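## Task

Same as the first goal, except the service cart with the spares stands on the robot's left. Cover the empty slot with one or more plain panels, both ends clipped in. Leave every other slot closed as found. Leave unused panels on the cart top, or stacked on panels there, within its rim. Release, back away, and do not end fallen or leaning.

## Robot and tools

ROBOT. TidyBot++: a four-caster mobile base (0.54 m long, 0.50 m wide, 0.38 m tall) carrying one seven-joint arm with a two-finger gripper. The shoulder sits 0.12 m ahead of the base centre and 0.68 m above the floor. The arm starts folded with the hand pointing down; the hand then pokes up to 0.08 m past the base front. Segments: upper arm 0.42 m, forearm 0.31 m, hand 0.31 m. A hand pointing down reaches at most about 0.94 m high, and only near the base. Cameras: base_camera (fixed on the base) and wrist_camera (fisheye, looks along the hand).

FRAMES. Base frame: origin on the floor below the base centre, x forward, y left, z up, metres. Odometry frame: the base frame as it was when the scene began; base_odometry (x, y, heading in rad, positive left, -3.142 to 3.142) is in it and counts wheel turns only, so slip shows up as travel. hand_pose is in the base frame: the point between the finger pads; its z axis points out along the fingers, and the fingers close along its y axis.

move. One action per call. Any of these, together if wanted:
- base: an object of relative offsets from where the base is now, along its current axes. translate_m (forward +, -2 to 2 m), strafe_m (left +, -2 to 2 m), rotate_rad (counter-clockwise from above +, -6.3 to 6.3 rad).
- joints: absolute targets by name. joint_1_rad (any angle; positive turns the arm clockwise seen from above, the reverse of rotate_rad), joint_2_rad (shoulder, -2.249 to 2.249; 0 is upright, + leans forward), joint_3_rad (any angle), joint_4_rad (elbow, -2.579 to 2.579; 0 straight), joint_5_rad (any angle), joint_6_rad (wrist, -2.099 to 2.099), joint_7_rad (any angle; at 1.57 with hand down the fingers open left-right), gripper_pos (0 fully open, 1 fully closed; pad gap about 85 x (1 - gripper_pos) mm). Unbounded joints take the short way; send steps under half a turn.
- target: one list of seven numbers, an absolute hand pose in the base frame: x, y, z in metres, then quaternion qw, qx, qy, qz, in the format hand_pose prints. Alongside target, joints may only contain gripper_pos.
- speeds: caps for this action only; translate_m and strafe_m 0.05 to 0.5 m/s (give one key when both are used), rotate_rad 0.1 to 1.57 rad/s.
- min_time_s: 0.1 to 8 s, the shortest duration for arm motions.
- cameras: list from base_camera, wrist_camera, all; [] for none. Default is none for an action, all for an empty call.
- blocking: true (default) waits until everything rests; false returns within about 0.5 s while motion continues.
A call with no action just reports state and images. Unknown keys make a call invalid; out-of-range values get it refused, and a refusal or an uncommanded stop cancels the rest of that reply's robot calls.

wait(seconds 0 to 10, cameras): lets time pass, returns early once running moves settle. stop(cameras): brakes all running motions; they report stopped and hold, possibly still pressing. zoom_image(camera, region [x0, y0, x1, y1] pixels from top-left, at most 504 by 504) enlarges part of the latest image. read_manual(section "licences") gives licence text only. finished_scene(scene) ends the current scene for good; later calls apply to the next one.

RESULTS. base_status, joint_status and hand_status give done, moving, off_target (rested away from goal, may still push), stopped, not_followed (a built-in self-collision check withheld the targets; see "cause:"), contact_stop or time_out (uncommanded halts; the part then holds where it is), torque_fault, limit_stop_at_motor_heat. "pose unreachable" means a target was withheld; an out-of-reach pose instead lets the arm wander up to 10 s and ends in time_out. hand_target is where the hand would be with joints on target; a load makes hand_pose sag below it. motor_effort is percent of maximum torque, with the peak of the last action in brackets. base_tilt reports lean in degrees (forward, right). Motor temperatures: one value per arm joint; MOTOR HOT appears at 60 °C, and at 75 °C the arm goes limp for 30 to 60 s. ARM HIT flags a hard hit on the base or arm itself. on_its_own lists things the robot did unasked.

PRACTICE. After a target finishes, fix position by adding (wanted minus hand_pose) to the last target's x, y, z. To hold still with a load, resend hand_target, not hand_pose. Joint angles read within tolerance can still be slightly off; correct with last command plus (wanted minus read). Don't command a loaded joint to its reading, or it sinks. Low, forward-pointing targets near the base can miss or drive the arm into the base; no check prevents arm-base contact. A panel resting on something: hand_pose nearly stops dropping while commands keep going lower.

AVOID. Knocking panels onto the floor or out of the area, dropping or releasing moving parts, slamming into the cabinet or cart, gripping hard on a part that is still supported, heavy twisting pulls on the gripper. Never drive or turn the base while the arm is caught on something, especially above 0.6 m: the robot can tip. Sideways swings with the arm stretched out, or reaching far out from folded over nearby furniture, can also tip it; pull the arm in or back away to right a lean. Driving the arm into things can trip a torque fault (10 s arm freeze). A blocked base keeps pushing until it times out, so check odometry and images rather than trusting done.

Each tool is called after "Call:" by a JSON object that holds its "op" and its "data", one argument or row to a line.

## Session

Call:
{"op": "move", "data": {
  "cameras": ["all"]
}}

Scene clock: 0.00 s.
Motor temperatures (°C): [31 32 33 34 41 34 38]
base_odometry: x=+0.000 y=+0.000 heading=+0.000
base_tilt: forward=+0.0 right=+0.6
base_status: not commanded
joint_positions: joint_1_rad=-0.030 joint_2_rad=-0.391 joint_3_rad=+3.147 joint_4_rad=-2.532 joint_5_rad=+0.049 joint_6_rad=-0.873 joint_7_rad=+1.570 gripper_pos=+0.000
joint_status: not commanded
motor_effort: joint_1_rad=-1 joint_2_rad=+0 joint_3_rad=+0 joint_4_rad=+7 joint_5_rad=+1 joint_6_rad=+2 joint_7_rad=+0
hand_pose: x=+0.2633 y=-0.0065 z=+0.5926 quat_wxyz=(+0.018, +0.997, +0.027, +0.064) (m; base frame)
hand_target: x=+0.2627 y=-0.0065 z=+0.5922 quat_wxyz=(+0.018, +0.997, +0.027, +0.063) (m; base frame)
hand_status: not commanded
pictures: base_camera, wrist_camera

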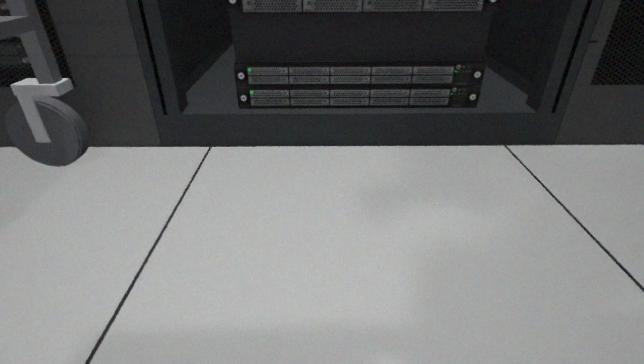

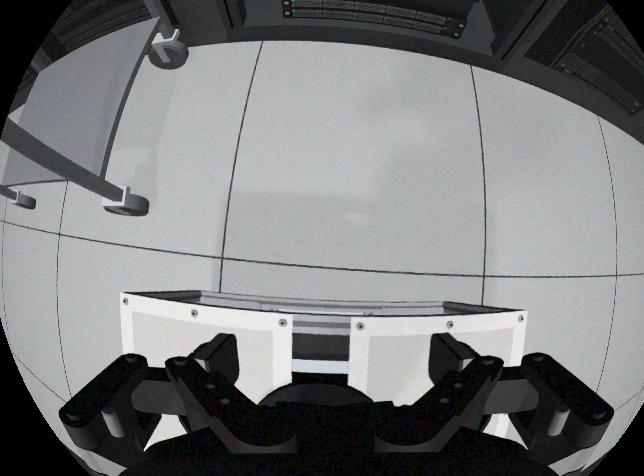

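Call:
{"op": "move", "data": {
  "joints": {"joint_1_rad": 0.0, "joint_2_rad": -0.25, "joint_3_rad": 3.147, "joint_4_rad": -1.9, "joint_5_rad": 0.0, "joint_6_rad": 0.05, "joint_7_rad": 1.57},
  "cameras": ["wrist_camera"]
}}

Scene clock: 2.70 s.
move: done
base_odometry: x=+0.000 y=+0.000 heading=+0.000
base_tilt: forward=+0.1 right=+0.6
base_status: not commanded
joint_positions: joint_1_rad=-0.025 joint_2_rad=-0.273 joint_3_rad=+3.147 joint_4_rad=-1.912 joint_5_rad=+0.049 joint_6_rad=-0.031 joint_7_rad=+1.570 gripper_pos=+0.000
joint_status: all done
motor_effort: joint_1_rad=-1(2) joint_2_rad=-10(11) joint_3_rad=+0(1) joint_4_rad=+19(19) joint_5_rad=+1(2) joint_6_rad=+10(10) joint_7_rad=+0(1)
hand_pose: x=+0.6289 y=+0.0103 z=+1.0348 quat_wxyz=(+0.010, +0.741, +0.024, +0.671) (m; base frame)
hand_target: x=+0.6395 y=-0.0019 z=+1.0555 quat_wxyz=(+0.001, +0.717, -0.003, +0.697) (m; base frame)
hand_status: not commanded
pictures: wrist_camera

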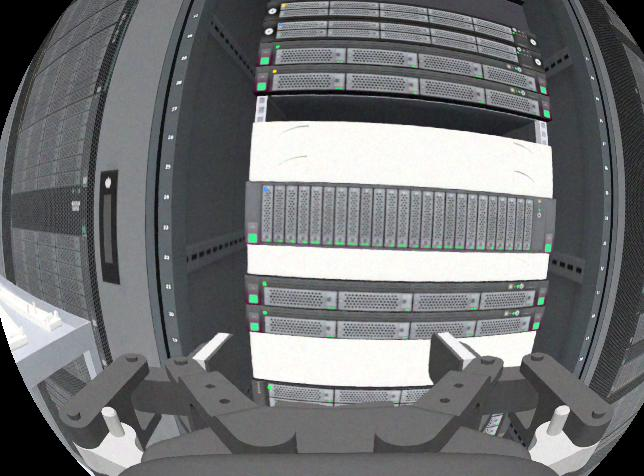

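Call:
{"op": "zoom_image", "data": {
  "camera": "wrist_camera",
  "region": [230, 40, 410, 220]
}}

Call:
{"op": "zoom_image", "data": {
  "camera": "wrist_camera",
  "region": [400, 40, 580, 220]
}}

Call:
{"op": "zoom_image", "data": {
  "camera": "wrist_camera",
  "region": [0, 250, 200, 450]
}}

Scaled by 2.800.

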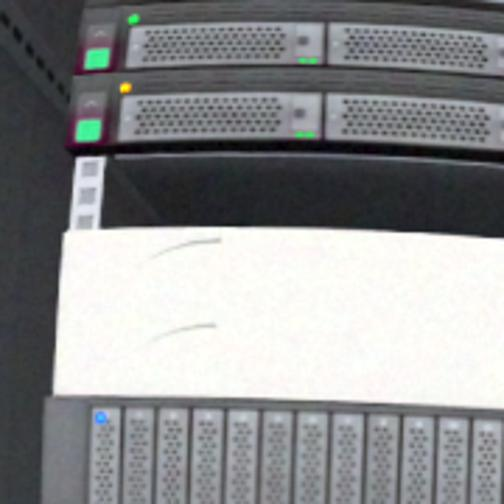

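Scaled by 2.800.

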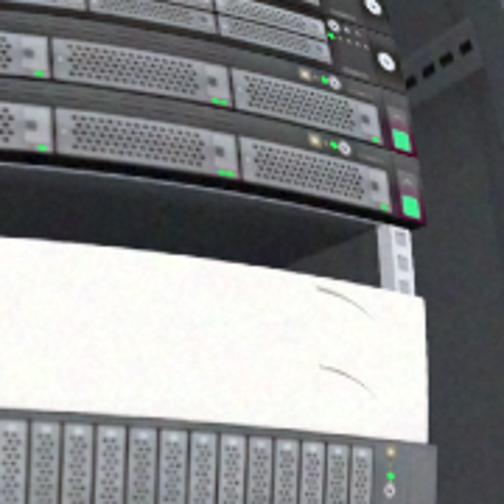

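Scaled by 2.520.

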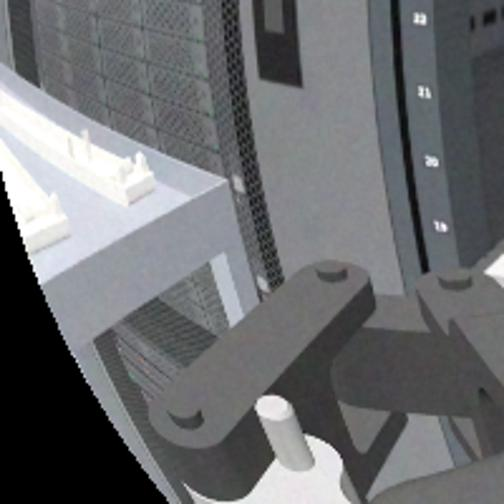

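Call:
{"op": "move", "data": {
  "joints": {"joint_1_rad": -1.0, "joint_2_rad": 0.0, "joint_3_rad": 3.147, "joint_4_rad": -0.9, "joint_5_rad": 0.0, "joint_6_rad": -1.46, "joint_7_rad": 1.57},
  "cameras": ["wrist_camera"]
}}

Scene clock: 7.43 s.
move: done
base_odometry: x=+0.000 y=+0.000 heading=+0.000
base_tilt: forward=+0.1 right=+0.6
base_status: not commanded
joint_positions: joint_1_rad=-0.978 joint_2_rad=-0.027 joint_3_rad=+3.147 joint_4_rad=-0.915 joint_5_rad=+0.049 joint_6_rad=-1.400 joint_7_rad=+1.570 gripper_pos=+0.000
joint_status: all done
motor_effort: joint_1_rad=-1(2) joint_2_rad=-14(16) joint_3_rad=+0(2) joint_4_rad=+14(20) joint_5_rad=+1(3) joint_6_rad=+8(11) joint_7_rad=-1(2)
hand_pose: x=+0.3933 y=+0.3783 z=+1.0965 quat_wxyz=(-0.173, +0.808, +0.419, +0.377) (m; base frame)
hand_target: x=+0.3716 y=+0.3912 z=+1.0770 quat_wxyz=(-0.182, +0.813, +0.441, +0.335) (m; base frame)
hand_status: not commanded
pictures: wrist_camera

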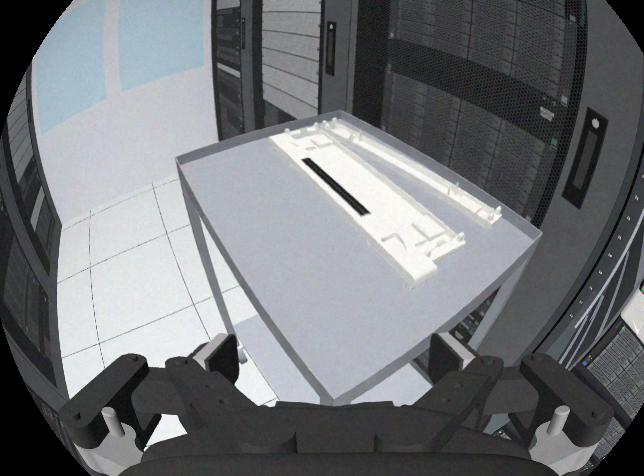

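Call:
{"op": "zoom_image", "data": {
  "camera": "wrist_camera",
  "region": [250, 100, 410, 220]
}}

Call:
{"op": "zoom_image", "data": {
  "camera": "wrist_camera",
  "region": [350, 150, 510, 300]
}}

Scaled by 3.150.

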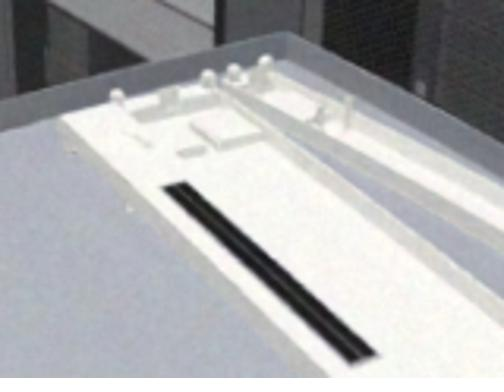

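Scaled by 3.150.

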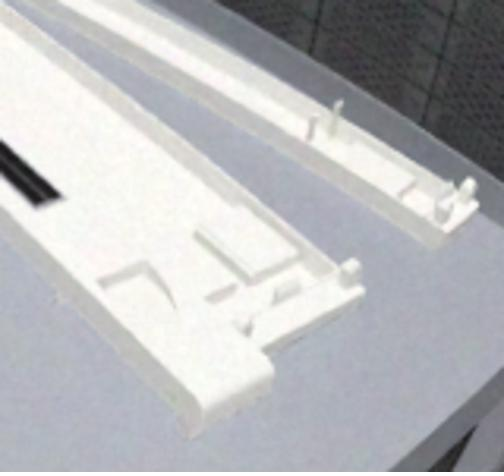

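Call:
{"op": "move", "data": {
  "base": {"rotate_rad": 1.57},
  "joints": {"joint_1_rad": 0.0}
}}

Call:
{"op": "move", "data": {
  "base": {"strafe_m": -0.6, "translate_m": 0.0},
  "cameras": ["wrist_camera", "base_camera"]
}}

Scene clock: 15.47 s.
move: done
base_odometry: x=+0.000 y=+0.000 heading=+1.570
base_tilt: forward=+0.1 right=+0.6
base_status: done
joint_positions: joint_1_rad=-0.024 joint_2_rad=-0.018 joint_3_rad=+3.147 joint_4_rad=-0.915 joint_5_rad=+0.049 joint_6_rad=-1.403 joint_7_rad=+1.570 gripper_pos=+0.000
joint_status: all done
motor_effort: joint_1_rad=-1(3) joint_2_rad=-14(16) joint_3_rad=+1(1) joint_4_rad=+14(15) joint_5_rad=+1(3) joint_6_rad=+8(8) joint_7_rad=-1(1)
hand_pose: x=+0.5891 y=-0.0048 z=+1.0920 quat_wxyz=(+0.019, +0.912, +0.002, +0.409) (m; base frame)
hand_target: x=+0.5846 y=-0.0012 z=+1.0770 quat_wxyz=(+0.001, +0.925, -0.003, +0.381) (m; base frame)
hand_status: not commanded
pictures: none

Scene clock: 18.07 s.
move: done
base_odometry: x=+0.600 y=+0.000 heading=+1.571
base_tilt: forward=+0.1 right=+0.6
base_status: done
joint_positions: joint_1_rad=-0.017 joint_2_rad=-0.018 joint_3_rad=+3.147 joint_4_rad=-0.915 joint_5_rad=+0.048 joint_6_rad=-1.403 joint_7_rad=+1.570 gripper_pos=+0.000
joint_status: not commanded
motor_effort: joint_1_rad=-1(2) joint_2_rad=-14(15) joint_3_rad=+0(1) joint_4_rad=+14(15) joint_5_rad=+1(2) joint_6_rad=+7(8) joint_7_rad=-1(1)
hand_pose: x=+0.5891 y=-0.0081 z=+1.0920 quat_wxyz=(+0.021, +0.912, -0.001, +0.409) (m; base frame)
hand_target: x=+0.5846 y=-0.0012 z=+1.0770 quat_wxyz=(+0.001, +0.925, -0.003, +0.381) (m; base frame)
hand_status: not commanded
pictures: base_camera, wrist_camera

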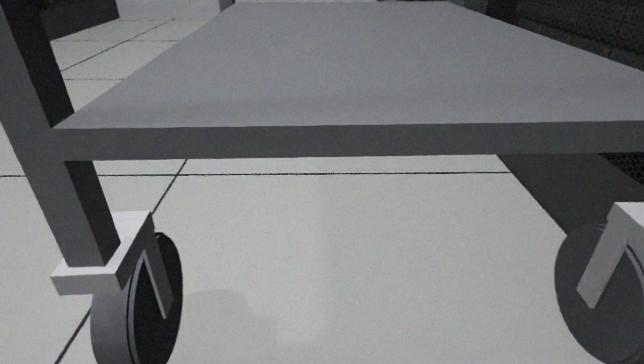

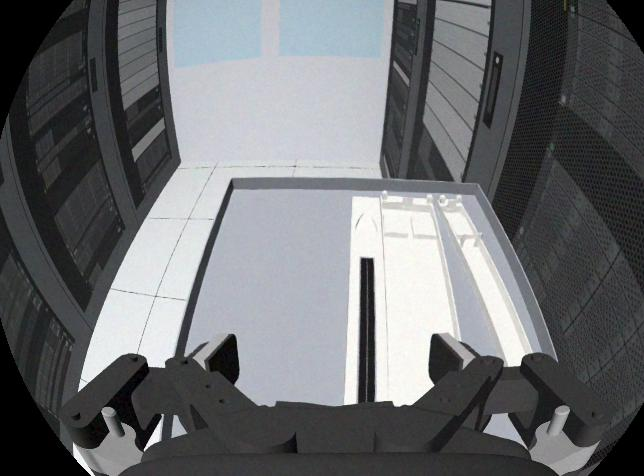

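Call:
{"op": "zoom_image", "data": {
  "camera": "wrist_camera",
  "region": [340, 170, 500, 290]
}}

Call:
{"op": "zoom_image", "data": {
  "camera": "wrist_camera",
  "region": [430, 240, 560, 380]
}}

Scaled by 3.150.

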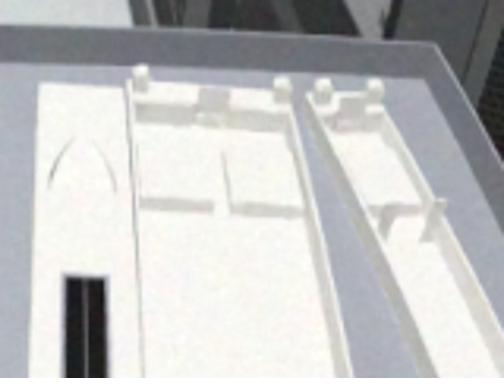

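Scaled by 3.600.

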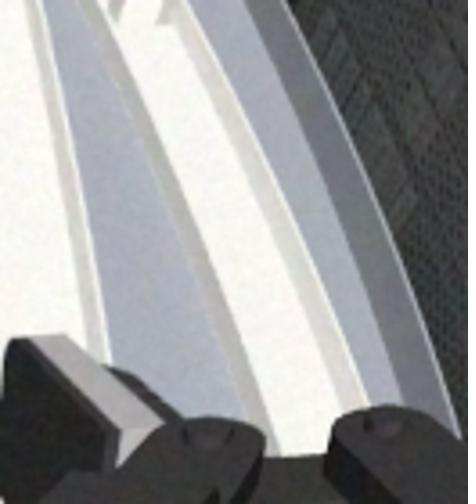

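Call:
{"op": "move", "data": {
  "base": {"translate_m": 0.1, "strafe_m": -0.055},
  "joints": {"joint_1_rad": 0.35, "joint_2_rad": 0.53, "joint_3_rad": 3.147, "joint_4_rad": -0.455, "joint_5_rad": -0.06, "joint_6_rad": -1.87, "joint_7_rad": 2.06, "gripper_pos": 0.25},
  "min_time_s": 2.0,
  "cameras": ["wrist_camera"]
}}

Scene clock: 28.67 s.
move: done
base_odometry: x=+0.655 y=+0.100 heading=+1.571
base_tilt: forward=+0.1 right=+0.6
base_status: done
joint_positions: joint_1_rad=+0.332 joint_2_rad=+0.506 joint_3_rad=+3.147 joint_4_rad=-0.470 joint_5_rad=-0.002 joint_6_rad=-1.812 joint_7_rad=+1.985 gripper_pos=+0.250
joint_status: all done
motor_effort: joint_1_rad=-1(3) joint_2_rad=-29(33) joint_3_rad=-1(2) joint_4_rad=+13(16) joint_5_rad=+1(2) joint_6_rad=+4(9) joint_7_rad=-1(2)
hand_pose: x=+0.6598 y=-0.1866 z=+0.9341 quat_wxyz=(+0.065, +0.984, +0.039, +0.164) (m; base frame)
hand_target: x=+0.6533 y=-0.1767 z=+0.9204 quat_wxyz=(+0.035, +0.986, +0.080, +0.141) (m; base frame)
hand_status: not commanded
pictures: wrist_camera

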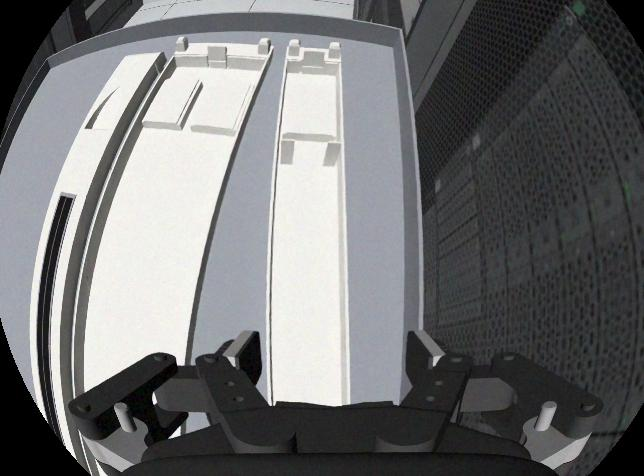

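Call:
{"op": "move", "data": {
  "joints": {"joint_1_rad": 0.395, "joint_2_rad": 0.578, "joint_4_rad": -0.416, "joint_5_rad": -0.16, "joint_6_rad": -1.945},
  "min_time_s": 1.0,
  "cameras": ["wrist_camera"]
}}

Scene clock: 32.33 s.
move: done
base_odometry: x=+0.655 y=+0.100 heading=+1.571
base_tilt: forward=+0.1 right=+0.6
base_status: not commanded
joint_positions: joint_1_rad=+0.372 joint_2_rad=+0.540 joint_3_rad=+3.147 joint_4_rad=-0.431 joint_5_rad=-0.100 joint_6_rad=-1.888 joint_7_rad=+1.986 gripper_pos=+0.250
joint_status: all done
motor_effort: joint_1_rad=-1(2) joint_2_rad=-30(31) joint_3_rad=+0(1) joint_4_rad=+13(14) joint_5_rad=+0(2) joint_6_rad=+3(5) joint_7_rad=-1(1)
hand_pose: x=+0.6531 y=-0.1771 z=+0.9224 quat_wxyz=(+0.014, +0.988, +0.042, +0.147) (m; base frame)
hand_target: x=+0.6481 y=-0.1711 z=+0.9037 quat_wxyz=(-0.020, +0.989, +0.081, +0.121) (m; base frame)
hand_status: not commanded
pictures: wrist_camera

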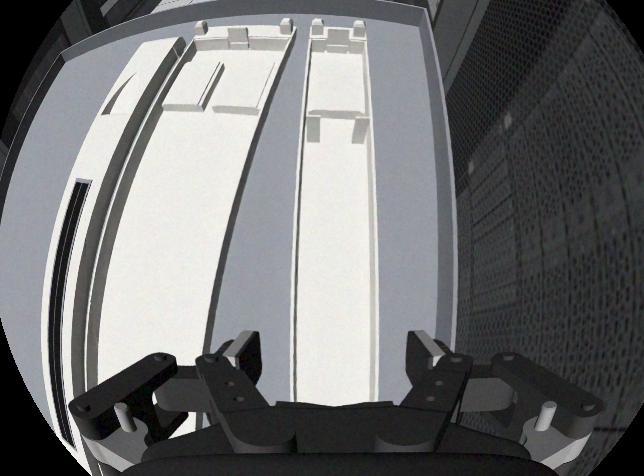

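Call:
{"op": "move", "data": {
  "joints": {"joint_2_rad": 0.603},
  "min_time_s": 0.6,
  "cameras": ["wrist_camera"]
}}

Call:
{"op": "zoom_image", "data": {
  "camera": "wrist_camera",
  "region": [220, 260, 450, 430]
}}

Scene clock: 33.90 s.
move: done
base_odometry: x=+0.655 y=+0.100 heading=+1.571
base_tilt: forward=+0.1 right=+0.6
base_status: not commanded
joint_positions: joint_1_rad=+0.372 joint_2_rad=+0.566 joint_3_rad=+3.147 joint_4_rad=-0.430 joint_5_rad=-0.101 joint_6_rad=-1.889 joint_7_rad=+1.986 gripper_pos=+0.250
joint_status: all done
motor_effort: joint_1_rad=-1(1) joint_2_rad=-31(32) joint_3_rad=-1(1) joint_4_rad=+13(13) joint_5_rad=+0(1) joint_6_rad=+3(4) joint_7_rad=+0(1)
hand_pose: x=+0.6586 y=-0.1791 z=+0.9080 quat_wxyz=(+0.009, +0.990, +0.041, +0.135) (m; base frame)
hand_target: x=+0.6531 y=-0.1732 z=+0.8898 quat_wxyz=(-0.025, +0.990, +0.080, +0.110) (m; base frame)
hand_status: not commanded
pictures: wrist_camera

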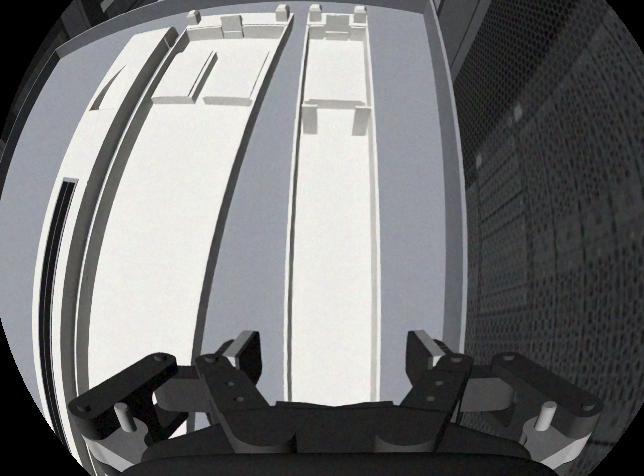

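Scaled by 2.191.

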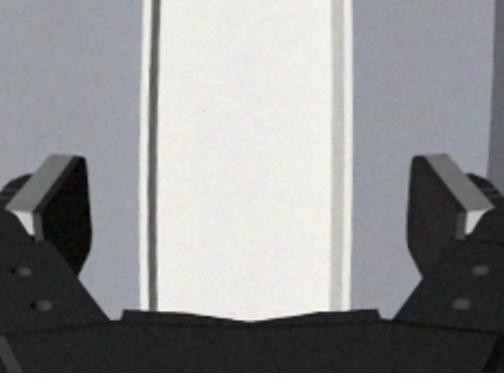

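Call:
{"op": "move", "data": {
  "joints": {"joint_2_rad": 0.615},
  "min_time_s": 0.5
}}

Call:
{"op": "move", "data": {
  "joints": {"joint_2_rad": 0.627},
  "min_time_s": 0.5,
  "cameras": ["wrist_camera"]
}}

Call:
{"op": "zoom_image", "data": {
  "camera": "wrist_camera",
  "region": [220, 260, 450, 430]
}}

Scene clock: 35.13 s.
move: done
base_odometry: x=+0.655 y=+0.100 heading=+1.571
base_tilt: forward=+0.1 right=+0.6
base_status: not commanded
joint_positions: joint_1_rad=+0.372 joint_2_rad=+0.575 joint_3_rad=+3.147 joint_4_rad=-0.430 joint_5_rad=-0.101 joint_6_rad=-1.889 joint_7_rad=+1.986 gripper_pos=+0.250
joint_status: all done
motor_effort: joint_1_rad=-1(1) joint_2_rad=-31(32) joint_3_rad=+0(1) joint_4_rad=+13(13) joint_5_rad=+0(1) joint_6_rad=+3(4) joint_7_rad=+0(1)
hand_pose: x=+0.6605 y=-0.1797 z=+0.9030 quat_wxyz=(+0.007, +0.991, +0.041, +0.131) (m; base frame)
hand_target: x=+0.6554 y=-0.1741 z=+0.8831 quat_wxyz=(-0.028, +0.991, +0.080, +0.105) (m; base frame)
hand_status: not commanded
pictures: none

Scene clock: 35.97 s.
move: done
base_odometry: x=+0.655 y=+0.100 heading=+1.571
base_tilt: forward=+0.1 right=+0.6
base_status: not commanded
joint_positions: joint_1_rad=+0.372 joint_2_rad=+0.587 joint_3_rad=+3.147 joint_4_rad=-0.430 joint_5_rad=-0.101 joint_6_rad=-1.889 joint_7_rad=+1.986 gripper_pos=+0.250
joint_status: all done
motor_effort: joint_1_rad=-1(1) joint_2_rad=-31(32) joint_3_rad=+0(1) joint_4_rad=+13(13) joint_5_rad=+0(1) joint_6_rad=+2(4) joint_7_rad=-1(1)
hand_pose: x=+0.6629 y=-0.1807 z=+0.8961 quat_wxyz=(+0.004, +0.991, +0.041, +0.125) (m; base frame)
hand_target: x=+0.6576 y=-0.1751 z=+0.8763 quat_wxyz=(-0.031, +0.991, +0.080, +0.099) (m; base frame)
hand_status: not commanded
pictures: wrist_camera

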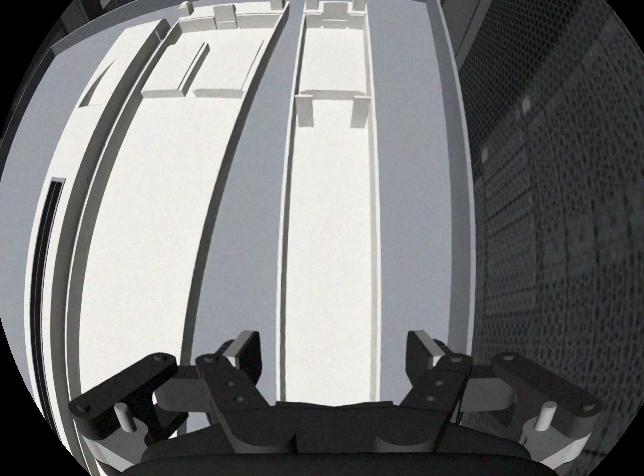

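Scaled by 2.191.

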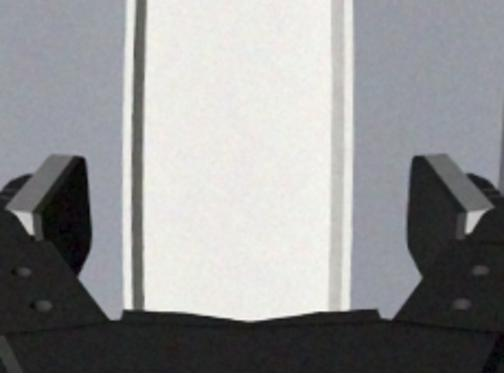

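Call:
{"op": "move", "data": {
  "joints": {"joint_2_rad": 0.635},
  "min_time_s": 0.4
}}

Call:
{"op": "move", "data": {
  "joints": {"joint_2_rad": 0.643},
  "min_time_s": 0.4
}}

Call:
{"op": "move", "data": {
  "joints": {"joint_2_rad": 0.651},
  "min_time_s": 0.4,
  "cameras": ["wrist_camera"]
}}

Call:
{"op": "zoom_image", "data": {
  "camera": "wrist_camera",
  "region": [220, 260, 450, 430]
}}

Scene clock: 37.00 s.
move: done
base_odometry: x=+0.655 y=+0.100 heading=+1.571
base_tilt: forward=+0.1 right=+0.6
base_status: not commanded
joint_positions: joint_1_rad=+0.372 joint_2_rad=+0.589 joint_3_rad=+3.147 joint_4_rad=-0.429 joint_5_rad=-0.102 joint_6_rad=-1.890 joint_7_rad=+1.986 gripper_pos=+0.250
joint_status: all done
motor_effort: joint_1_rad=-1(1) joint_2_rad=-31(32) joint_3_rad=+0(1) joint_4_rad=+13(13) joint_5_rad=-1(1) joint_6_rad=+3(4) joint_7_rad=+0(1)
hand_pose: x=+0.6634 y=-0.1808 z=+0.8950 quat_wxyz=(+0.004, +0.991, +0.041, +0.125) (m; base frame)
hand_target: x=+0.6590 y=-0.1756 z=+0.8718 quat_wxyz=(-0.032, +0.992, +0.079, +0.096) (m; base frame)
hand_status: not commanded
pictures: none

Scene clock: 37.70 s.
move: done
base_odometry: x=+0.655 y=+0.100 heading=+1.571
base_tilt: forward=+0.1 right=+0.6
base_status: not commanded
joint_positions: joint_1_rad=+0.372 joint_2_rad=+0.591 joint_3_rad=+3.147 joint_4_rad=-0.427 joint_5_rad=-0.102 joint_6_rad=-1.891 joint_7_rad=+1.986 gripper_pos=+0.250
joint_status: all done
motor_effort: joint_1_rad=-1(1) joint_2_rad=-30(31) joint_3_rad=-1(1) joint_4_rad=+12(13) joint_5_rad=+0(1) joint_6_rad=+4(4) joint_7_rad=-1(1)
hand_pose: x=+0.6635 y=-0.1808 z=+0.8949 quat_wxyz=(+0.004, +0.991, +0.041, +0.124) (m; base frame)
hand_target: x=+0.6604 y=-0.1762 z=+0.8672 quat_wxyz=(-0.034, +0.992, +0.079, +0.092) (m; base frame)
hand_status: not commanded
pictures: none

Scene clock: 38.40 s.
move: done
base_odometry: x=+0.655 y=+0.100 heading=+1.571
base_tilt: forward=+0.1 right=+0.6
base_status: not commanded
joint_positions: joint_1_rad=+0.372 joint_2_rad=+0.592 joint_3_rad=+3.147 joint_4_rad=-0.424 joint_5_rad=-0.102 joint_6_rad=-1.893 joint_7_rad=+1.987 gripper_pos=+0.250
joint_status: all done
motor_effort: joint_1_rad=-1(2) joint_2_rad=-29(30) joint_3_rad=-1(1) joint_4_rad=+12(12) joint_5_rad=+0(1) joint_6_rad=+3(4) joint_7_rad=+0(1)
hand_pose: x=+0.6636 y=-0.1808 z=+0.8948 quat_wxyz=(+0.003, +0.991, +0.041, +0.124) (m; base frame)
hand_target: x=+0.6617 y=-0.1768 z=+0.8627 quat_wxyz=(-0.036, +0.992, +0.079, +0.089) (m; base frame)
hand_status: not commanded
pictures: wrist_camera

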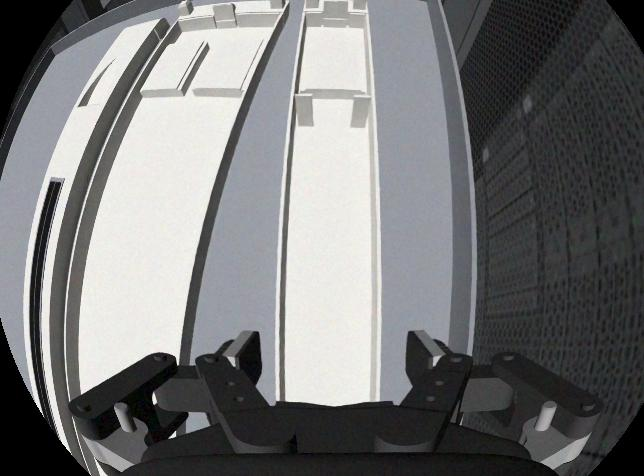

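Scaled by 2.191.

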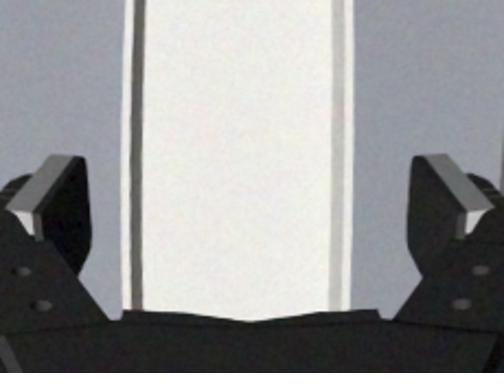

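Call:
{"op": "move", "data": {
  "joints": {"joint_2_rad": 0.58},
  "min_time_s": 0.6
}}

Scene clock: 39.50 s.
move: done
base_odometry: x=+0.655 y=+0.100 heading=+1.571
base_tilt: forward=+0.1 right=+0.6
base_status: not commanded
joint_positions: joint_1_rad=+0.372 joint_2_rad=+0.591 joint_3_rad=+3.147 joint_4_rad=-0.424 joint_5_rad=-0.102 joint_6_rad=-1.893 joint_7_rad=+1.987 gripper_pos=+0.250
joint_status: all done
motor_effort: joint_1_rad=-1(2) joint_2_rad=-31(32) joint_3_rad=-1(1) joint_4_rad=+13(13) joint_5_rad=+0(1) joint_6_rad=+3(4) joint_7_rad=-1(1)
hand_pose: x=+0.6634 y=-0.1808 z=+0.8952 quat_wxyz=(+0.003, +0.991, +0.041, +0.124) (m; base frame)
hand_target: x=+0.6485 y=-0.1713 z=+0.9026 quat_wxyz=(-0.020, +0.989, +0.081, +0.120) (m; base frame)
hand_status: not commanded
pictures: none

Call:
{"op": "move", "data": {
  "joints": {"joint_2_rad": 0.567},
  "min_time_s": 0.5
}}

Call:
{"op": "move", "data": {
  "joints": {"joint_2_rad": 0.56},
  "min_time_s": 0.5
}}

Scene clock: 40.40 s.
move: done
base_odometry: x=+0.655 y=+0.100 heading=+1.571
base_tilt: forward=+0.1 right=+0.6
base_status: not commanded
joint_positions: joint_1_rad=+0.372 joint_2_rad=+0.587 joint_3_rad=+3.147 joint_4_rad=-0.424 joint_5_rad=-0.102 joint_6_rad=-1.893 joint_7_rad=+1.987 gripper_pos=+0.250
joint_status: all done
motor_effort: joint_1_rad=-1(1) joint_2_rad=-31(32) joint_3_rad=+0(1) joint_4_rad=+13(13) joint_5_rad=+1(1) joint_6_rad=+3(3) joint_7_rad=+0(1)
hand_pose: x=+0.6625 y=-0.1804 z=+0.8979 quat_wxyz=(+0.004, +0.991, +0.041, +0.127) (m; base frame)
hand_target: x=+0.6458 y=-0.1702 z=+0.9098 quat_wxyz=(-0.017, +0.989, +0.082, +0.126) (m; base frame)
hand_status: not commanded
pictures: none

Scene clock: 41.17 s.
move: done
base_odometry: x=+0.655 y=+0.100 heading=+1.571
base_tilt: forward=+0.1 right=+0.6
base_status: not commanded
joint_positions: joint_1_rad=+0.372 joint_2_rad=+0.581 joint_3_rad=+3.147 joint_4_rad=-0.424 joint_5_rad=-0.102 joint_6_rad=-1.893 joint_7_rad=+1.987 gripper_pos=+0.250
joint_status: all done
motor_effort: joint_1_rad=-1(2) joint_2_rad=-32(32) joint_3_rad=-1(1) joint_4_rad=+13(13) joint_5_rad=+0(1) joint_6_rad=+3(3) joint_7_rad=-1(1)
hand_pose: x=+0.6613 y=-0.1799 z=+0.9013 quat_wxyz=(+0.006, +0.991, +0.042, +0.129) (m; base frame)
hand_target: x=+0.6444 y=-0.1696 z=+0.9136 quat_wxyz=(-0.015, +0.988, +0.082, +0.129) (m; base frame)
hand_status: not commanded
pictures: none

Call:
{"op": "move", "data": {
  "joints": {"gripper_pos": 0.6},
  "min_time_s": 1.0,
  "cameras": ["wrist_camera"]
}}

Call:
{"op": "zoom_image", "data": {
  "camera": "wrist_camera",
  "region": [220, 260, 450, 430]
}}

Scene clock: 42.03 s.
move: off_target
base_odometry: x=+0.655 y=+0.100 heading=+1.571
base_tilt: forward=+0.1 right=+0.6
base_status: not commanded
joint_positions: joint_1_rad=+0.372 joint_2_rad=+0.579 joint_3_rad=+3.147 joint_4_rad=-0.424 joint_5_rad=-0.103 joint_6_rad=-1.893 joint_7_rad=+1.987 gripper_pos=+0.561
joint_status: gripper_pos off_target (ended at +0.561, target +0.600)
motor_effort: joint_1_rad=-1(1) joint_2_rad=-32(32) joint_3_rad=-1(1) joint_4_rad=+14(14) joint_5_rad=+1(1) joint_6_rad=+3(4) joint_7_rad=-1(1)
hand_pose: x=+0.6608 y=-0.1796 z=+0.9026 quat_wxyz=(+0.006, +0.991, +0.042, +0.130) (m; base frame)
hand_target: x=+0.6444 y=-0.1696 z=+0.9136 quat_wxyz=(-0.015, +0.988, +0.082, +0.129) (m; base frame)
hand_status: not commanded
pictures: wrist_camera

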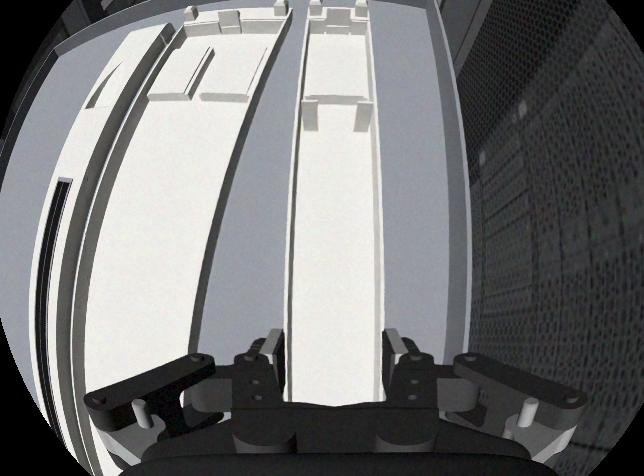

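Scaled by 2.191.

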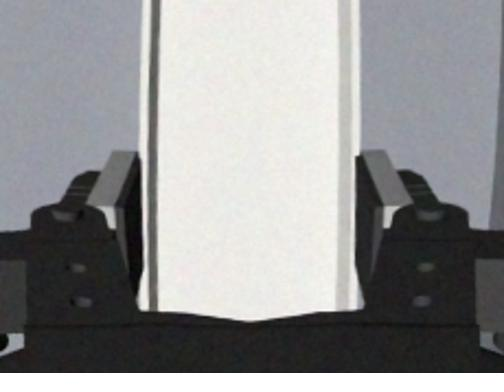

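Call:
{"op": "move", "data": {
  "joints": {"gripper_pos": 0.7}
}}

Call:
{"op": "move", "data": {
  "joints": {"joint_2_rad": 0.404, "joint_4_rad": -0.4635, "joint_6_rad": -2.08},
  "min_time_s": 2.0,
  "cameras": ["wrist_camera"]
}}

Scene clock: 43.03 s.
move: off_target
base_odometry: x=+0.655 y=+0.100 heading=+1.571
base_tilt: forward=+0.1 right=+0.6
base_status: not commanded
joint_positions: joint_1_rad=+0.372 joint_2_rad=+0.579 joint_3_rad=+3.147 joint_4_rad=-0.424 joint_5_rad=-0.103 joint_6_rad=-1.893 joint_7_rad=+1.987 gripper_pos=+0.561
joint_status: gripper_pos off_target (ended at +0.561, target +0.700)
motor_effort: joint_1_rad=-1(1) joint_2_rad=-31(32) joint_3_rad=+0(1) joint_4_rad=+14(14) joint_5_rad=+0(1) joint_6_rad=+3(4) joint_7_rad=+0(1)
hand_pose: x=+0.6608 y=-0.1796 z=+0.9026 quat_wxyz=(+0.006, +0.991, +0.042, +0.130) (m; base frame)
hand_target: x=+0.6444 y=-0.1696 z=+0.9136 quat_wxyz=(-0.015, +0.988, +0.082, +0.129) (m; base frame)
hand_status: not commanded
pictures: none

Scene clock: 45.40 s.
move: done
base_odometry: x=+0.655 y=+0.100 heading=+1.571
base_tilt: forward=+0.1 right=+0.6
base_status: not commanded
joint_positions: joint_1_rad=+0.372 joint_2_rad=+0.424 joint_3_rad=+3.147 joint_4_rad=-0.446 joint_5_rad=-0.103 joint_6_rad=-2.025 joint_7_rad=+1.987 gripper_pos=+0.561
joint_status: all done
motor_effort: joint_1_rad=-1(1) joint_2_rad=-26(34) joint_3_rad=+0(1) joint_4_rad=+13(14) joint_5_rad=+1(1) joint_6_rad=+3(4) joint_7_rad=+0(1)
hand_pose: x=+0.5844 y=-0.1513 z=+0.9672 quat_wxyz=(+0.009, +0.990, +0.048, +0.130) (m; base frame)
hand_target: x=+0.5631 y=-0.1386 z=+0.9691 quat_wxyz=(-0.017, +0.989, +0.090, +0.115) (m; base frame)
hand_status: not commanded
pictures: wrist_camera

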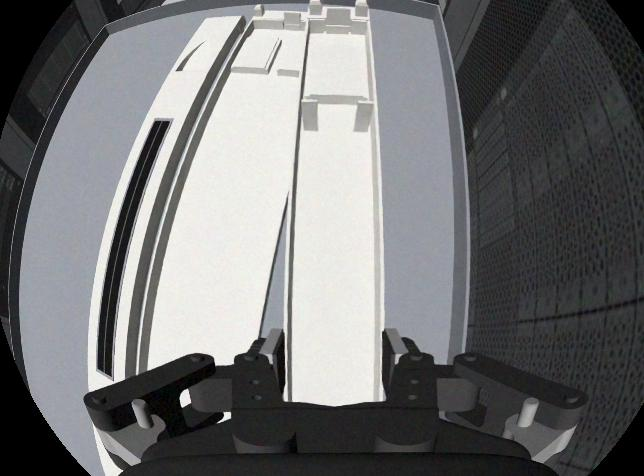

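Call:
{"op": "move", "data": {
  "base": {"translate_m": -0.178, "strafe_m": 0.13},
  "speeds": {"translate_m": 0.2},
  "joints": {"joint_1_rad": -0.02, "joint_2_rad": 0.312, "joint_4_rad": -0.598, "joint_5_rad": 0.05, "joint_7_rad": 1.51},
  "min_time_s": 2.0,
  "cameras": ["wrist_camera"]
}}

Scene clock: 48.97 s.
move: done
base_odometry: x=+0.525 y=-0.078 heading=+1.571
base_tilt: forward=+0.1 right=+0.6
base_status: done
joint_positions: joint_1_rad=-0.002 joint_2_rad=+0.337 joint_3_rad=+3.147 joint_4_rad=-0.581 joint_5_rad=-0.008 joint_6_rad=-2.030 joint_7_rad=+1.585 gripper_pos=+0.561
joint_status: all done
motor_effort: joint_1_rad=-1(3) joint_2_rad=-23(29) joint_3_rad=+0(1) joint_4_rad=+13(13) joint_5_rad=+1(1) joint_6_rad=+3(4) joint_7_rad=-1(1)
hand_pose: x=+0.5677 y=+0.0025 z=+0.9645 quat_wxyz=(-0.002, +0.995, +0.007, +0.097) (m; base frame)
hand_target: x=+0.5434 y=-0.0055 z=+0.9677 quat_wxyz=(+0.019, +0.996, -0.037, +0.077) (m; base frame)
hand_status: not commanded
pictures: wrist_camera

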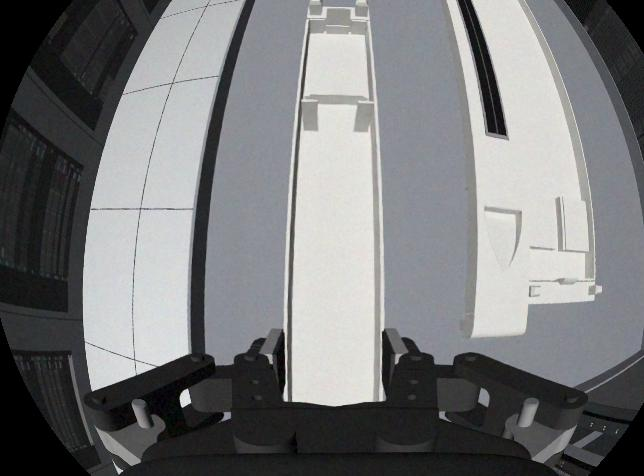

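Call:
{"op": "move", "data": {
  "joints": {"joint_2_rad": 0.284, "joint_4_rad": -0.774, "joint_6_rad": -1.89},
  "min_time_s": 1.2,
  "cameras": ["wrist_camera"]
}}

Scene clock: 51.50 s.
move: done
base_odometry: x=+0.525 y=-0.078 heading=+1.571
base_tilt: forward=+0.1 right=+0.6
base_status: not commanded
joint_positions: joint_1_rad=-0.002 joint_2_rad=+0.304 joint_3_rad=+3.147 joint_4_rad=-0.754 joint_5_rad=-0.008 joint_6_rad=-1.949 joint_7_rad=+1.584 gripper_pos=+0.561
joint_status: all done
motor_effort: joint_1_rad=-1(1) joint_2_rad=-23(25) joint_3_rad=+0(0) joint_4_rad=+13(14) joint_5_rad=+1(2) joint_6_rad=+2(3) joint_7_rad=+0(1)
hand_pose: x=+0.5608 y=+0.0025 z=+0.9289 quat_wxyz=(-0.002, +0.998, +0.006, +0.067) (m; base frame)
hand_target: x=+0.5708 y=-0.0064 z=+0.9348 quat_wxyz=(+0.020, +0.994, -0.033, +0.097) (m; base frame)
hand_status: not commanded
pictures: wrist_camera

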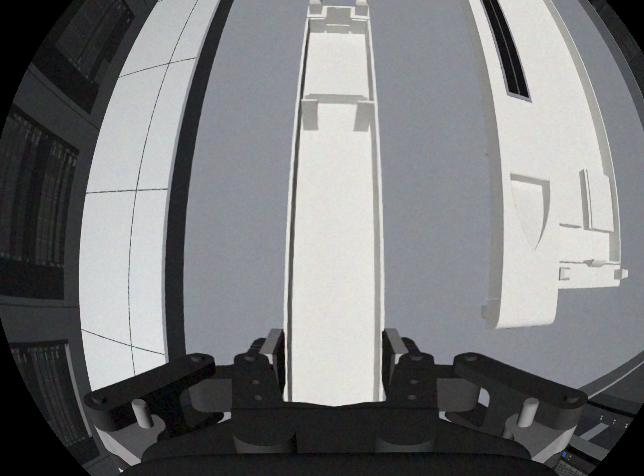

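Call:
{"op": "move", "data": {
  "joints": {"joint_4_rad": -0.786, "joint_6_rad": -1.87},
  "min_time_s": 0.5
}}

Call:
{"op": "move", "data": {
  "joints": {"joint_4_rad": -0.798, "joint_6_rad": -1.858},
  "min_time_s": 0.5
}}

Call:
{"op": "move", "data": {
  "joints": {"joint_4_rad": -0.81, "joint_6_rad": -1.846},
  "min_time_s": 0.5,
  "cameras": ["wrist_camera"]
}}

Scene clock: 52.60 s.
move: done
base_odometry: x=+0.525 y=-0.078 heading=+1.571
base_tilt: forward=+0.1 right=+0.6
base_status: not commanded
joint_positions: joint_1_rad=-0.002 joint_2_rad=+0.303 joint_3_rad=+3.147 joint_4_rad=-0.765 joint_5_rad=-0.008 joint_6_rad=-1.931 joint_7_rad=+1.584 gripper_pos=+0.561
joint_status: all done
motor_effort: joint_1_rad=-1(1) joint_2_rad=-23(23) joint_3_rad=+0(1) joint_4_rad=+13(14) joint_5_rad=+0(1) joint_6_rad=+2(2) joint_7_rad=-1(1)
hand_pose: x=+0.5643 y=+0.0025 z=+0.9268 quat_wxyz=(-0.002, +0.997, +0.006, +0.071) (m; base frame)
hand_target: x=+0.5750 y=-0.0064 z=+0.9320 quat_wxyz=(+0.020, +0.994, -0.033, +0.101) (m; base frame)
hand_status: not commanded
pictures: none

Scene clock: 53.40 s.
move: done
base_odometry: x=+0.525 y=-0.078 heading=+1.571
base_tilt: forward=+0.1 right=+0.6
base_status: not commanded
joint_positions: joint_1_rad=-0.002 joint_2_rad=+0.301 joint_3_rad=+3.147 joint_4_rad=-0.775 joint_5_rad=-0.008 joint_6_rad=-1.918 joint_7_rad=+1.584 gripper_pos=+0.561
joint_status: all done
motor_effort: joint_1_rad=-1(1) joint_2_rad=-22(23) joint_3_rad=-1(1) joint_4_rad=+13(14) joint_5_rad=+0(1) joint_6_rad=+1(3) joint_7_rad=-1(1)
hand_pose: x=+0.5663 y=+0.0025 z=+0.9249 quat_wxyz=(-0.002, +0.997, +0.006, +0.074) (m; base frame)
hand_target: x=+0.5768 y=-0.0064 z=+0.9287 quat_wxyz=(+0.020, +0.994, -0.032, +0.101) (m; base frame)
hand_status: not commanded
pictures: none

Scene clock: 54.20 s.
move: done
base_odometry: x=+0.525 y=-0.078 heading=+1.571
base_tilt: forward=+0.1 right=+0.6
base_status: not commanded
joint_positions: joint_1_rad=-0.002 joint_2_rad=+0.299 joint_3_rad=+3.147 joint_4_rad=-0.786 joint_5_rad=-0.008 joint_6_rad=-1.905 joint_7_rad=+1.584 gripper_pos=+0.561
joint_status: all done
motor_effort: joint_1_rad=-1(1) joint_2_rad=-22(23) joint_3_rad=+0(1) joint_4_rad=+13(13) joint_5_rad=+0(1) joint_6_rad=+2(3) joint_7_rad=+0(1)
hand_pose: x=+0.5681 y=+0.0025 z=+0.9231 quat_wxyz=(-0.002, +0.997, +0.006, +0.076) (m; base frame)
hand_target: x=+0.5786 y=-0.0065 z=+0.9253 quat_wxyz=(+0.020, +0.994, -0.032, +0.101) (m; base frame)
hand_status: not commanded
pictures: wrist_camera

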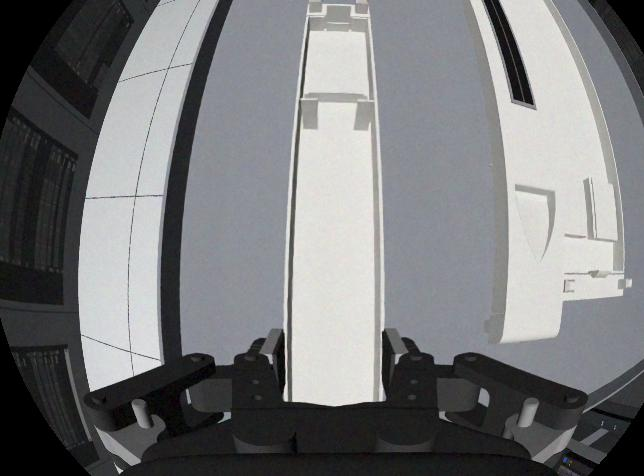

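Call:
{"op": "move", "data": {
  "joints": {"joint_4_rad": -0.822, "joint_6_rad": -1.834},
  "min_time_s": 0.5
}}

Call:
{"op": "move", "data": {
  "joints": {"joint_4_rad": -0.834, "joint_6_rad": -1.822},
  "min_time_s": 0.5
}}

Scene clock: 55.13 s.
move: done
base_odometry: x=+0.525 y=-0.078 heading=+1.571
base_tilt: forward=+0.0 right=+0.6
base_status: not commanded
joint_positions: joint_1_rad=-0.002 joint_2_rad=+0.295 joint_3_rad=+3.147 joint_4_rad=-0.796 joint_5_rad=-0.008 joint_6_rad=-1.893 joint_7_rad=+1.584 gripper_pos=+0.561
joint_status: all done
motor_effort: joint_1_rad=-1(2) joint_2_rad=-21(22) joint_3_rad=+0(0) joint_4_rad=+12(13) joint_5_rad=+1(2) joint_6_rad=+2(3) joint_7_rad=-1(1)
hand_pose: x=+0.5691 y=+0.0025 z=+0.9221 quat_wxyz=(-0.002, +0.997, +0.006, +0.079) (m; base frame)
hand_target: x=+0.5803 y=-0.0065 z=+0.9220 quat_wxyz=(+0.020, +0.994, -0.032, +0.101) (m; base frame)
hand_status: not commanded
pictures: none

Scene clock: 55.93 s.
move: done
base_odometry: x=+0.525 y=-0.078 heading=+1.571
base_tilt: forward=+0.1 right=+0.6
base_status: not commanded
joint_positions: joint_1_rad=-0.002 joint_2_rad=+0.290 joint_3_rad=+3.147 joint_4_rad=-0.805 joint_5_rad=-0.008 joint_6_rad=-1.884 joint_7_rad=+1.584 gripper_pos=+0.561
joint_status: all done
motor_effort: joint_1_rad=-1(1) joint_2_rad=-21(22) joint_3_rad=+0(0) joint_4_rad=+12(13) joint_5_rad=+1(1) joint_6_rad=+2(3) joint_7_rad=-1(1)
hand_pose: x=+0.5691 y=+0.0025 z=+0.9219 quat_wxyz=(-0.002, +0.997, +0.006, +0.081) (m; base frame)
hand_target: x=+0.5820 y=-0.0065 z=+0.9186 quat_wxyz=(+0.020, +0.994, -0.031, +0.101) (m; base frame)
hand_status: not commanded
pictures: none

Call:
{"op": "move", "data": {
  "joints": {"gripper_pos": 0.3},
  "min_time_s": 1.0,
  "cameras": ["wrist_camera"]
}}

Scene clock: 56.83 s.
move: done
base_odometry: x=+0.525 y=-0.078 heading=+1.571
base_tilt: forward=+0.1 right=+0.6
base_status: not commanded
joint_positions: joint_1_rad=-0.002 joint_2_rad=+0.290 joint_3_rad=+3.147 joint_4_rad=-0.814 joint_5_rad=-0.008 joint_6_rad=-1.884 joint_7_rad=+1.583 gripper_pos=+0.300
joint_status: all done
motor_effort: joint_1_rad=-1(1) joint_2_rad=-23(24) joint_3_rad=+0(1) joint_4_rad=+13(14) joint_5_rad=+0(1) joint_6_rad=+2(3) joint_7_rad=-1(1)
hand_pose: x=+0.5677 y=+0.0025 z=+0.9189 quat_wxyz=(-0.002, +0.997, +0.006, +0.077) (m; base frame)
hand_target: x=+0.5820 y=-0.0065 z=+0.9186 quat_wxyz=(+0.020, +0.994, -0.031, +0.101) (m; base frame)
hand_status: not commanded
pictures: wrist_camera

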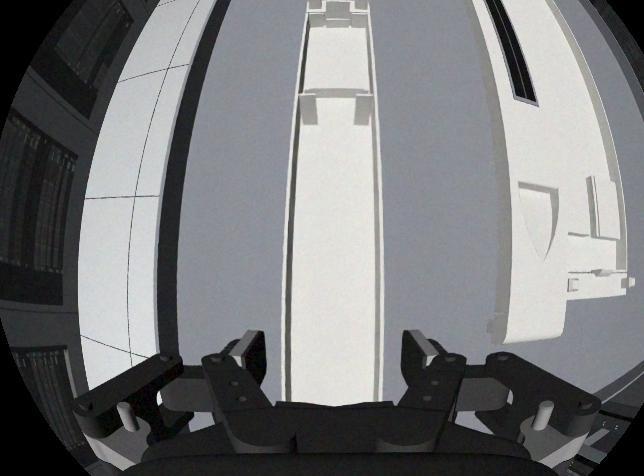

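Call:
{"op": "move", "data": {
  "joints": {"joint_2_rad": 0.0, "joint_4_rad": -0.9, "joint_6_rad": -1.45},
  "min_time_s": 0.9,
  "cameras": ["wrist_camera"]
}}

Scene clock: 60.17 s.
move: done
base_odometry: x=+0.525 y=-0.078 heading=+1.571
base_tilt: forward=+0.1 right=+0.6
base_status: not commanded
joint_positions: joint_1_rad=-0.002 joint_2_rad=-0.007 joint_3_rad=+3.147 joint_4_rad=-0.880 joint_5_rad=-0.008 joint_6_rad=-1.525 joint_7_rad=+1.583 gripper_pos=+0.300
joint_status: all done
motor_effort: joint_1_rad=-1(1) joint_2_rad=-14(25) joint_3_rad=+1(1) joint_4_rad=+14(16) joint_5_rad=+1(1) joint_6_rad=+7(7) joint_7_rad=-1(1)
hand_pose: x=+0.5675 y=+0.0021 z=+1.0757 quat_wxyz=(-0.001, +0.932, +0.005, +0.364) (m; base frame)
hand_target: x=+0.5867 y=-0.0073 z=+1.0795 quat_wxyz=(+0.010, +0.922, -0.028, +0.386) (m; base frame)
hand_status: not commanded
pictures: wrist_camera

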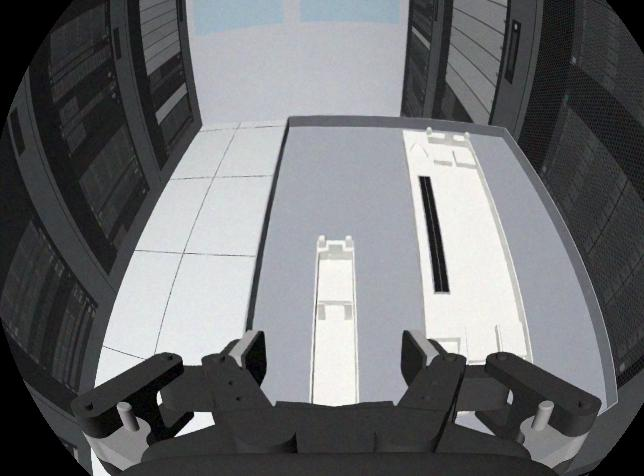

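Call:
{"op": "move", "data": {
  "base": {"translate_m": -0.68},
  "joints": {"joint_2_rad": 0.3, "joint_4_rad": -1.7, "joint_6_rad": 1.0, "joint_7_rad": 1.6, "joint_5_rad": 0.05, "gripper_pos": 0.2},
  "min_time_s": 1.5,
  "cameras": ["base_camera"]
}}

Call:
{"op": "move", "data": {
  "joints": {"joint_2_rad": 1.585, "joint_4_rad": -0.512, "joint_6_rad": 1.98},
  "min_time_s": 1.5,
  "cameras": ["base_camera", "wrist_camera"]
}}

Scene clock: 63.67 s.
move: done
base_odometry: x=+0.525 y=-0.758 heading=+1.571
base_tilt: forward=+0.1 right=+0.6
base_status: done
joint_positions: joint_1_rad=-0.002 joint_2_rad=+0.263 joint_3_rad=+3.147 joint_4_rad=-1.679 joint_5_rad=-0.008 joint_6_rad=+0.922 joint_7_rad=+1.583 gripper_pos=+0.200
joint_status: all done
motor_effort: joint_1_rad=-1(1) joint_2_rad=-26(26) joint_3_rad=+0(1) joint_4_rad=+17(19) joint_5_rad=+1(2) joint_6_rad=+8(10) joint_7_rad=+0(1)
hand_pose: x=+0.7866 y=-0.0023 z=+1.1369 quat_wxyz=(+0.007, +0.488, -0.001, +0.873) (m; base frame)
hand_target: x=+0.7908 y=+0.0251 z=+1.1208 quat_wxyz=(+0.008, +0.479, +0.036, +0.877) (m; base frame)
hand_status: not commanded
pictures: base_camera

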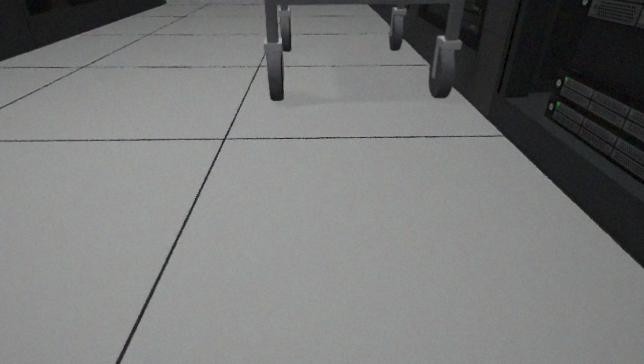

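Scene clock: 66.47 s.
move: done
base_odometry: x=+0.525 y=-0.758 heading=+1.571
base_tilt: forward=+0.1 right=+0.6
base_status: not commanded
joint_positions: joint_1_rad=-0.002 joint_2_rad=+1.535 joint_3_rad=+3.147 joint_4_rad=-0.528 joint_5_rad=-0.008 joint_6_rad=+1.917 joint_7_rad=+1.583 gripper_pos=+0.200
joint_status: all done
motor_effort: joint_1_rad=-1(2) joint_2_rad=-46(49) joint_3_rad=-1(1) joint_4_rad=+13(18) joint_5_rad=+1(2) joint_6_rad=+1(8) joint_7_rad=+0(1)
hand_pose: x=+0.8616 y=+0.0011 z=+0.8567 quat_wxyz=(+0.007, +0.072, +0.000, +0.997) (m; base frame)
hand_target: x=+0.8472 y=+0.0310 z=+0.8266 quat_wxyz=(-0.007, +0.058, +0.026, +0.998) (m; base frame)
hand_status: not commanded
pictures: base_camera, wrist_camera

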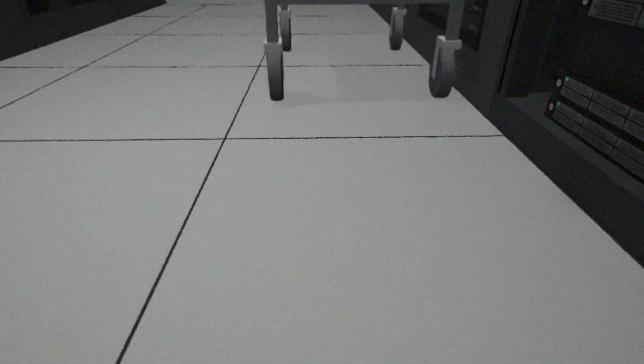

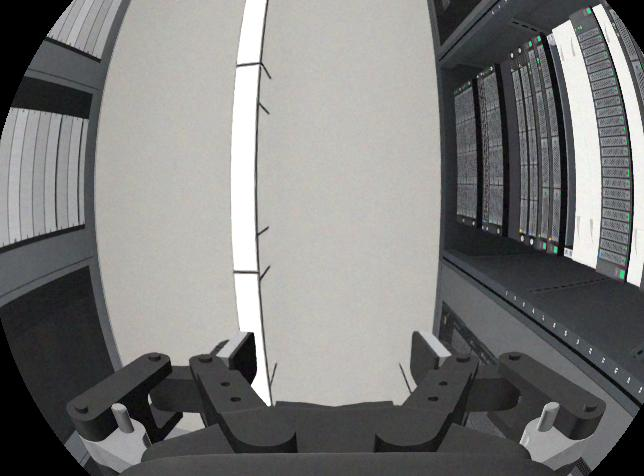

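Call:
{"op": "move", "data": {
  "base": {"translate_m": 0.2},
  "speeds": {"translate_m": 0.25},
  "cameras": ["wrist_camera"]
}}

Scene clock: 68.50 s.
move: done
base_odometry: x=+0.525 y=-0.558 heading=+1.571
base_tilt: forward=+0.1 right=+0.6
base_status: done
joint_positions: joint_1_rad=-0.004 joint_2_rad=+1.535 joint_3_rad=+3.147 joint_4_rad=-0.525 joint_5_rad=-0.007 joint_6_rad=+1.923 joint_7_rad=+1.583 gripper_pos=+0.200
joint_status: not commanded
motor_effort: joint_1_rad=-1(3) joint_2_rad=-45(47) joint_3_rad=+0(1) joint_4_rad=+13(13) joint_5_rad=+1(2) joint_6_rad=+2(2) joint_7_rad=-1(1)
hand_pose: x=+0.8595 y=+0.0029 z=+0.8570 quat_wxyz=(+0.006, +0.069, +0.000, +0.998) (m; base frame)
hand_target: x=+0.8472 y=+0.0310 z=+0.8266 quat_wxyz=(-0.007, +0.058, +0.026, +0.998) (m; base frame)
hand_status: not commanded
pictures: wrist_camera

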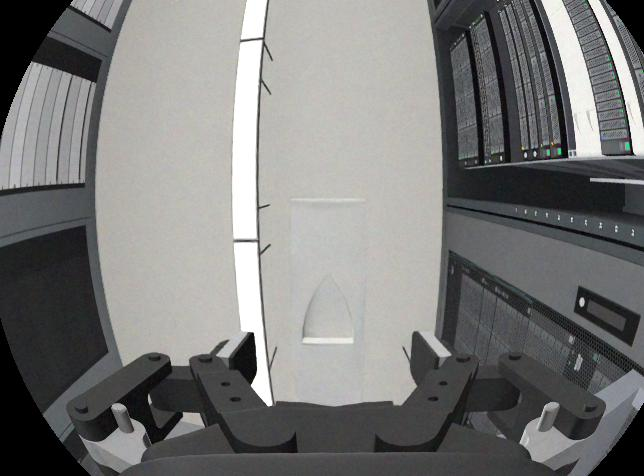

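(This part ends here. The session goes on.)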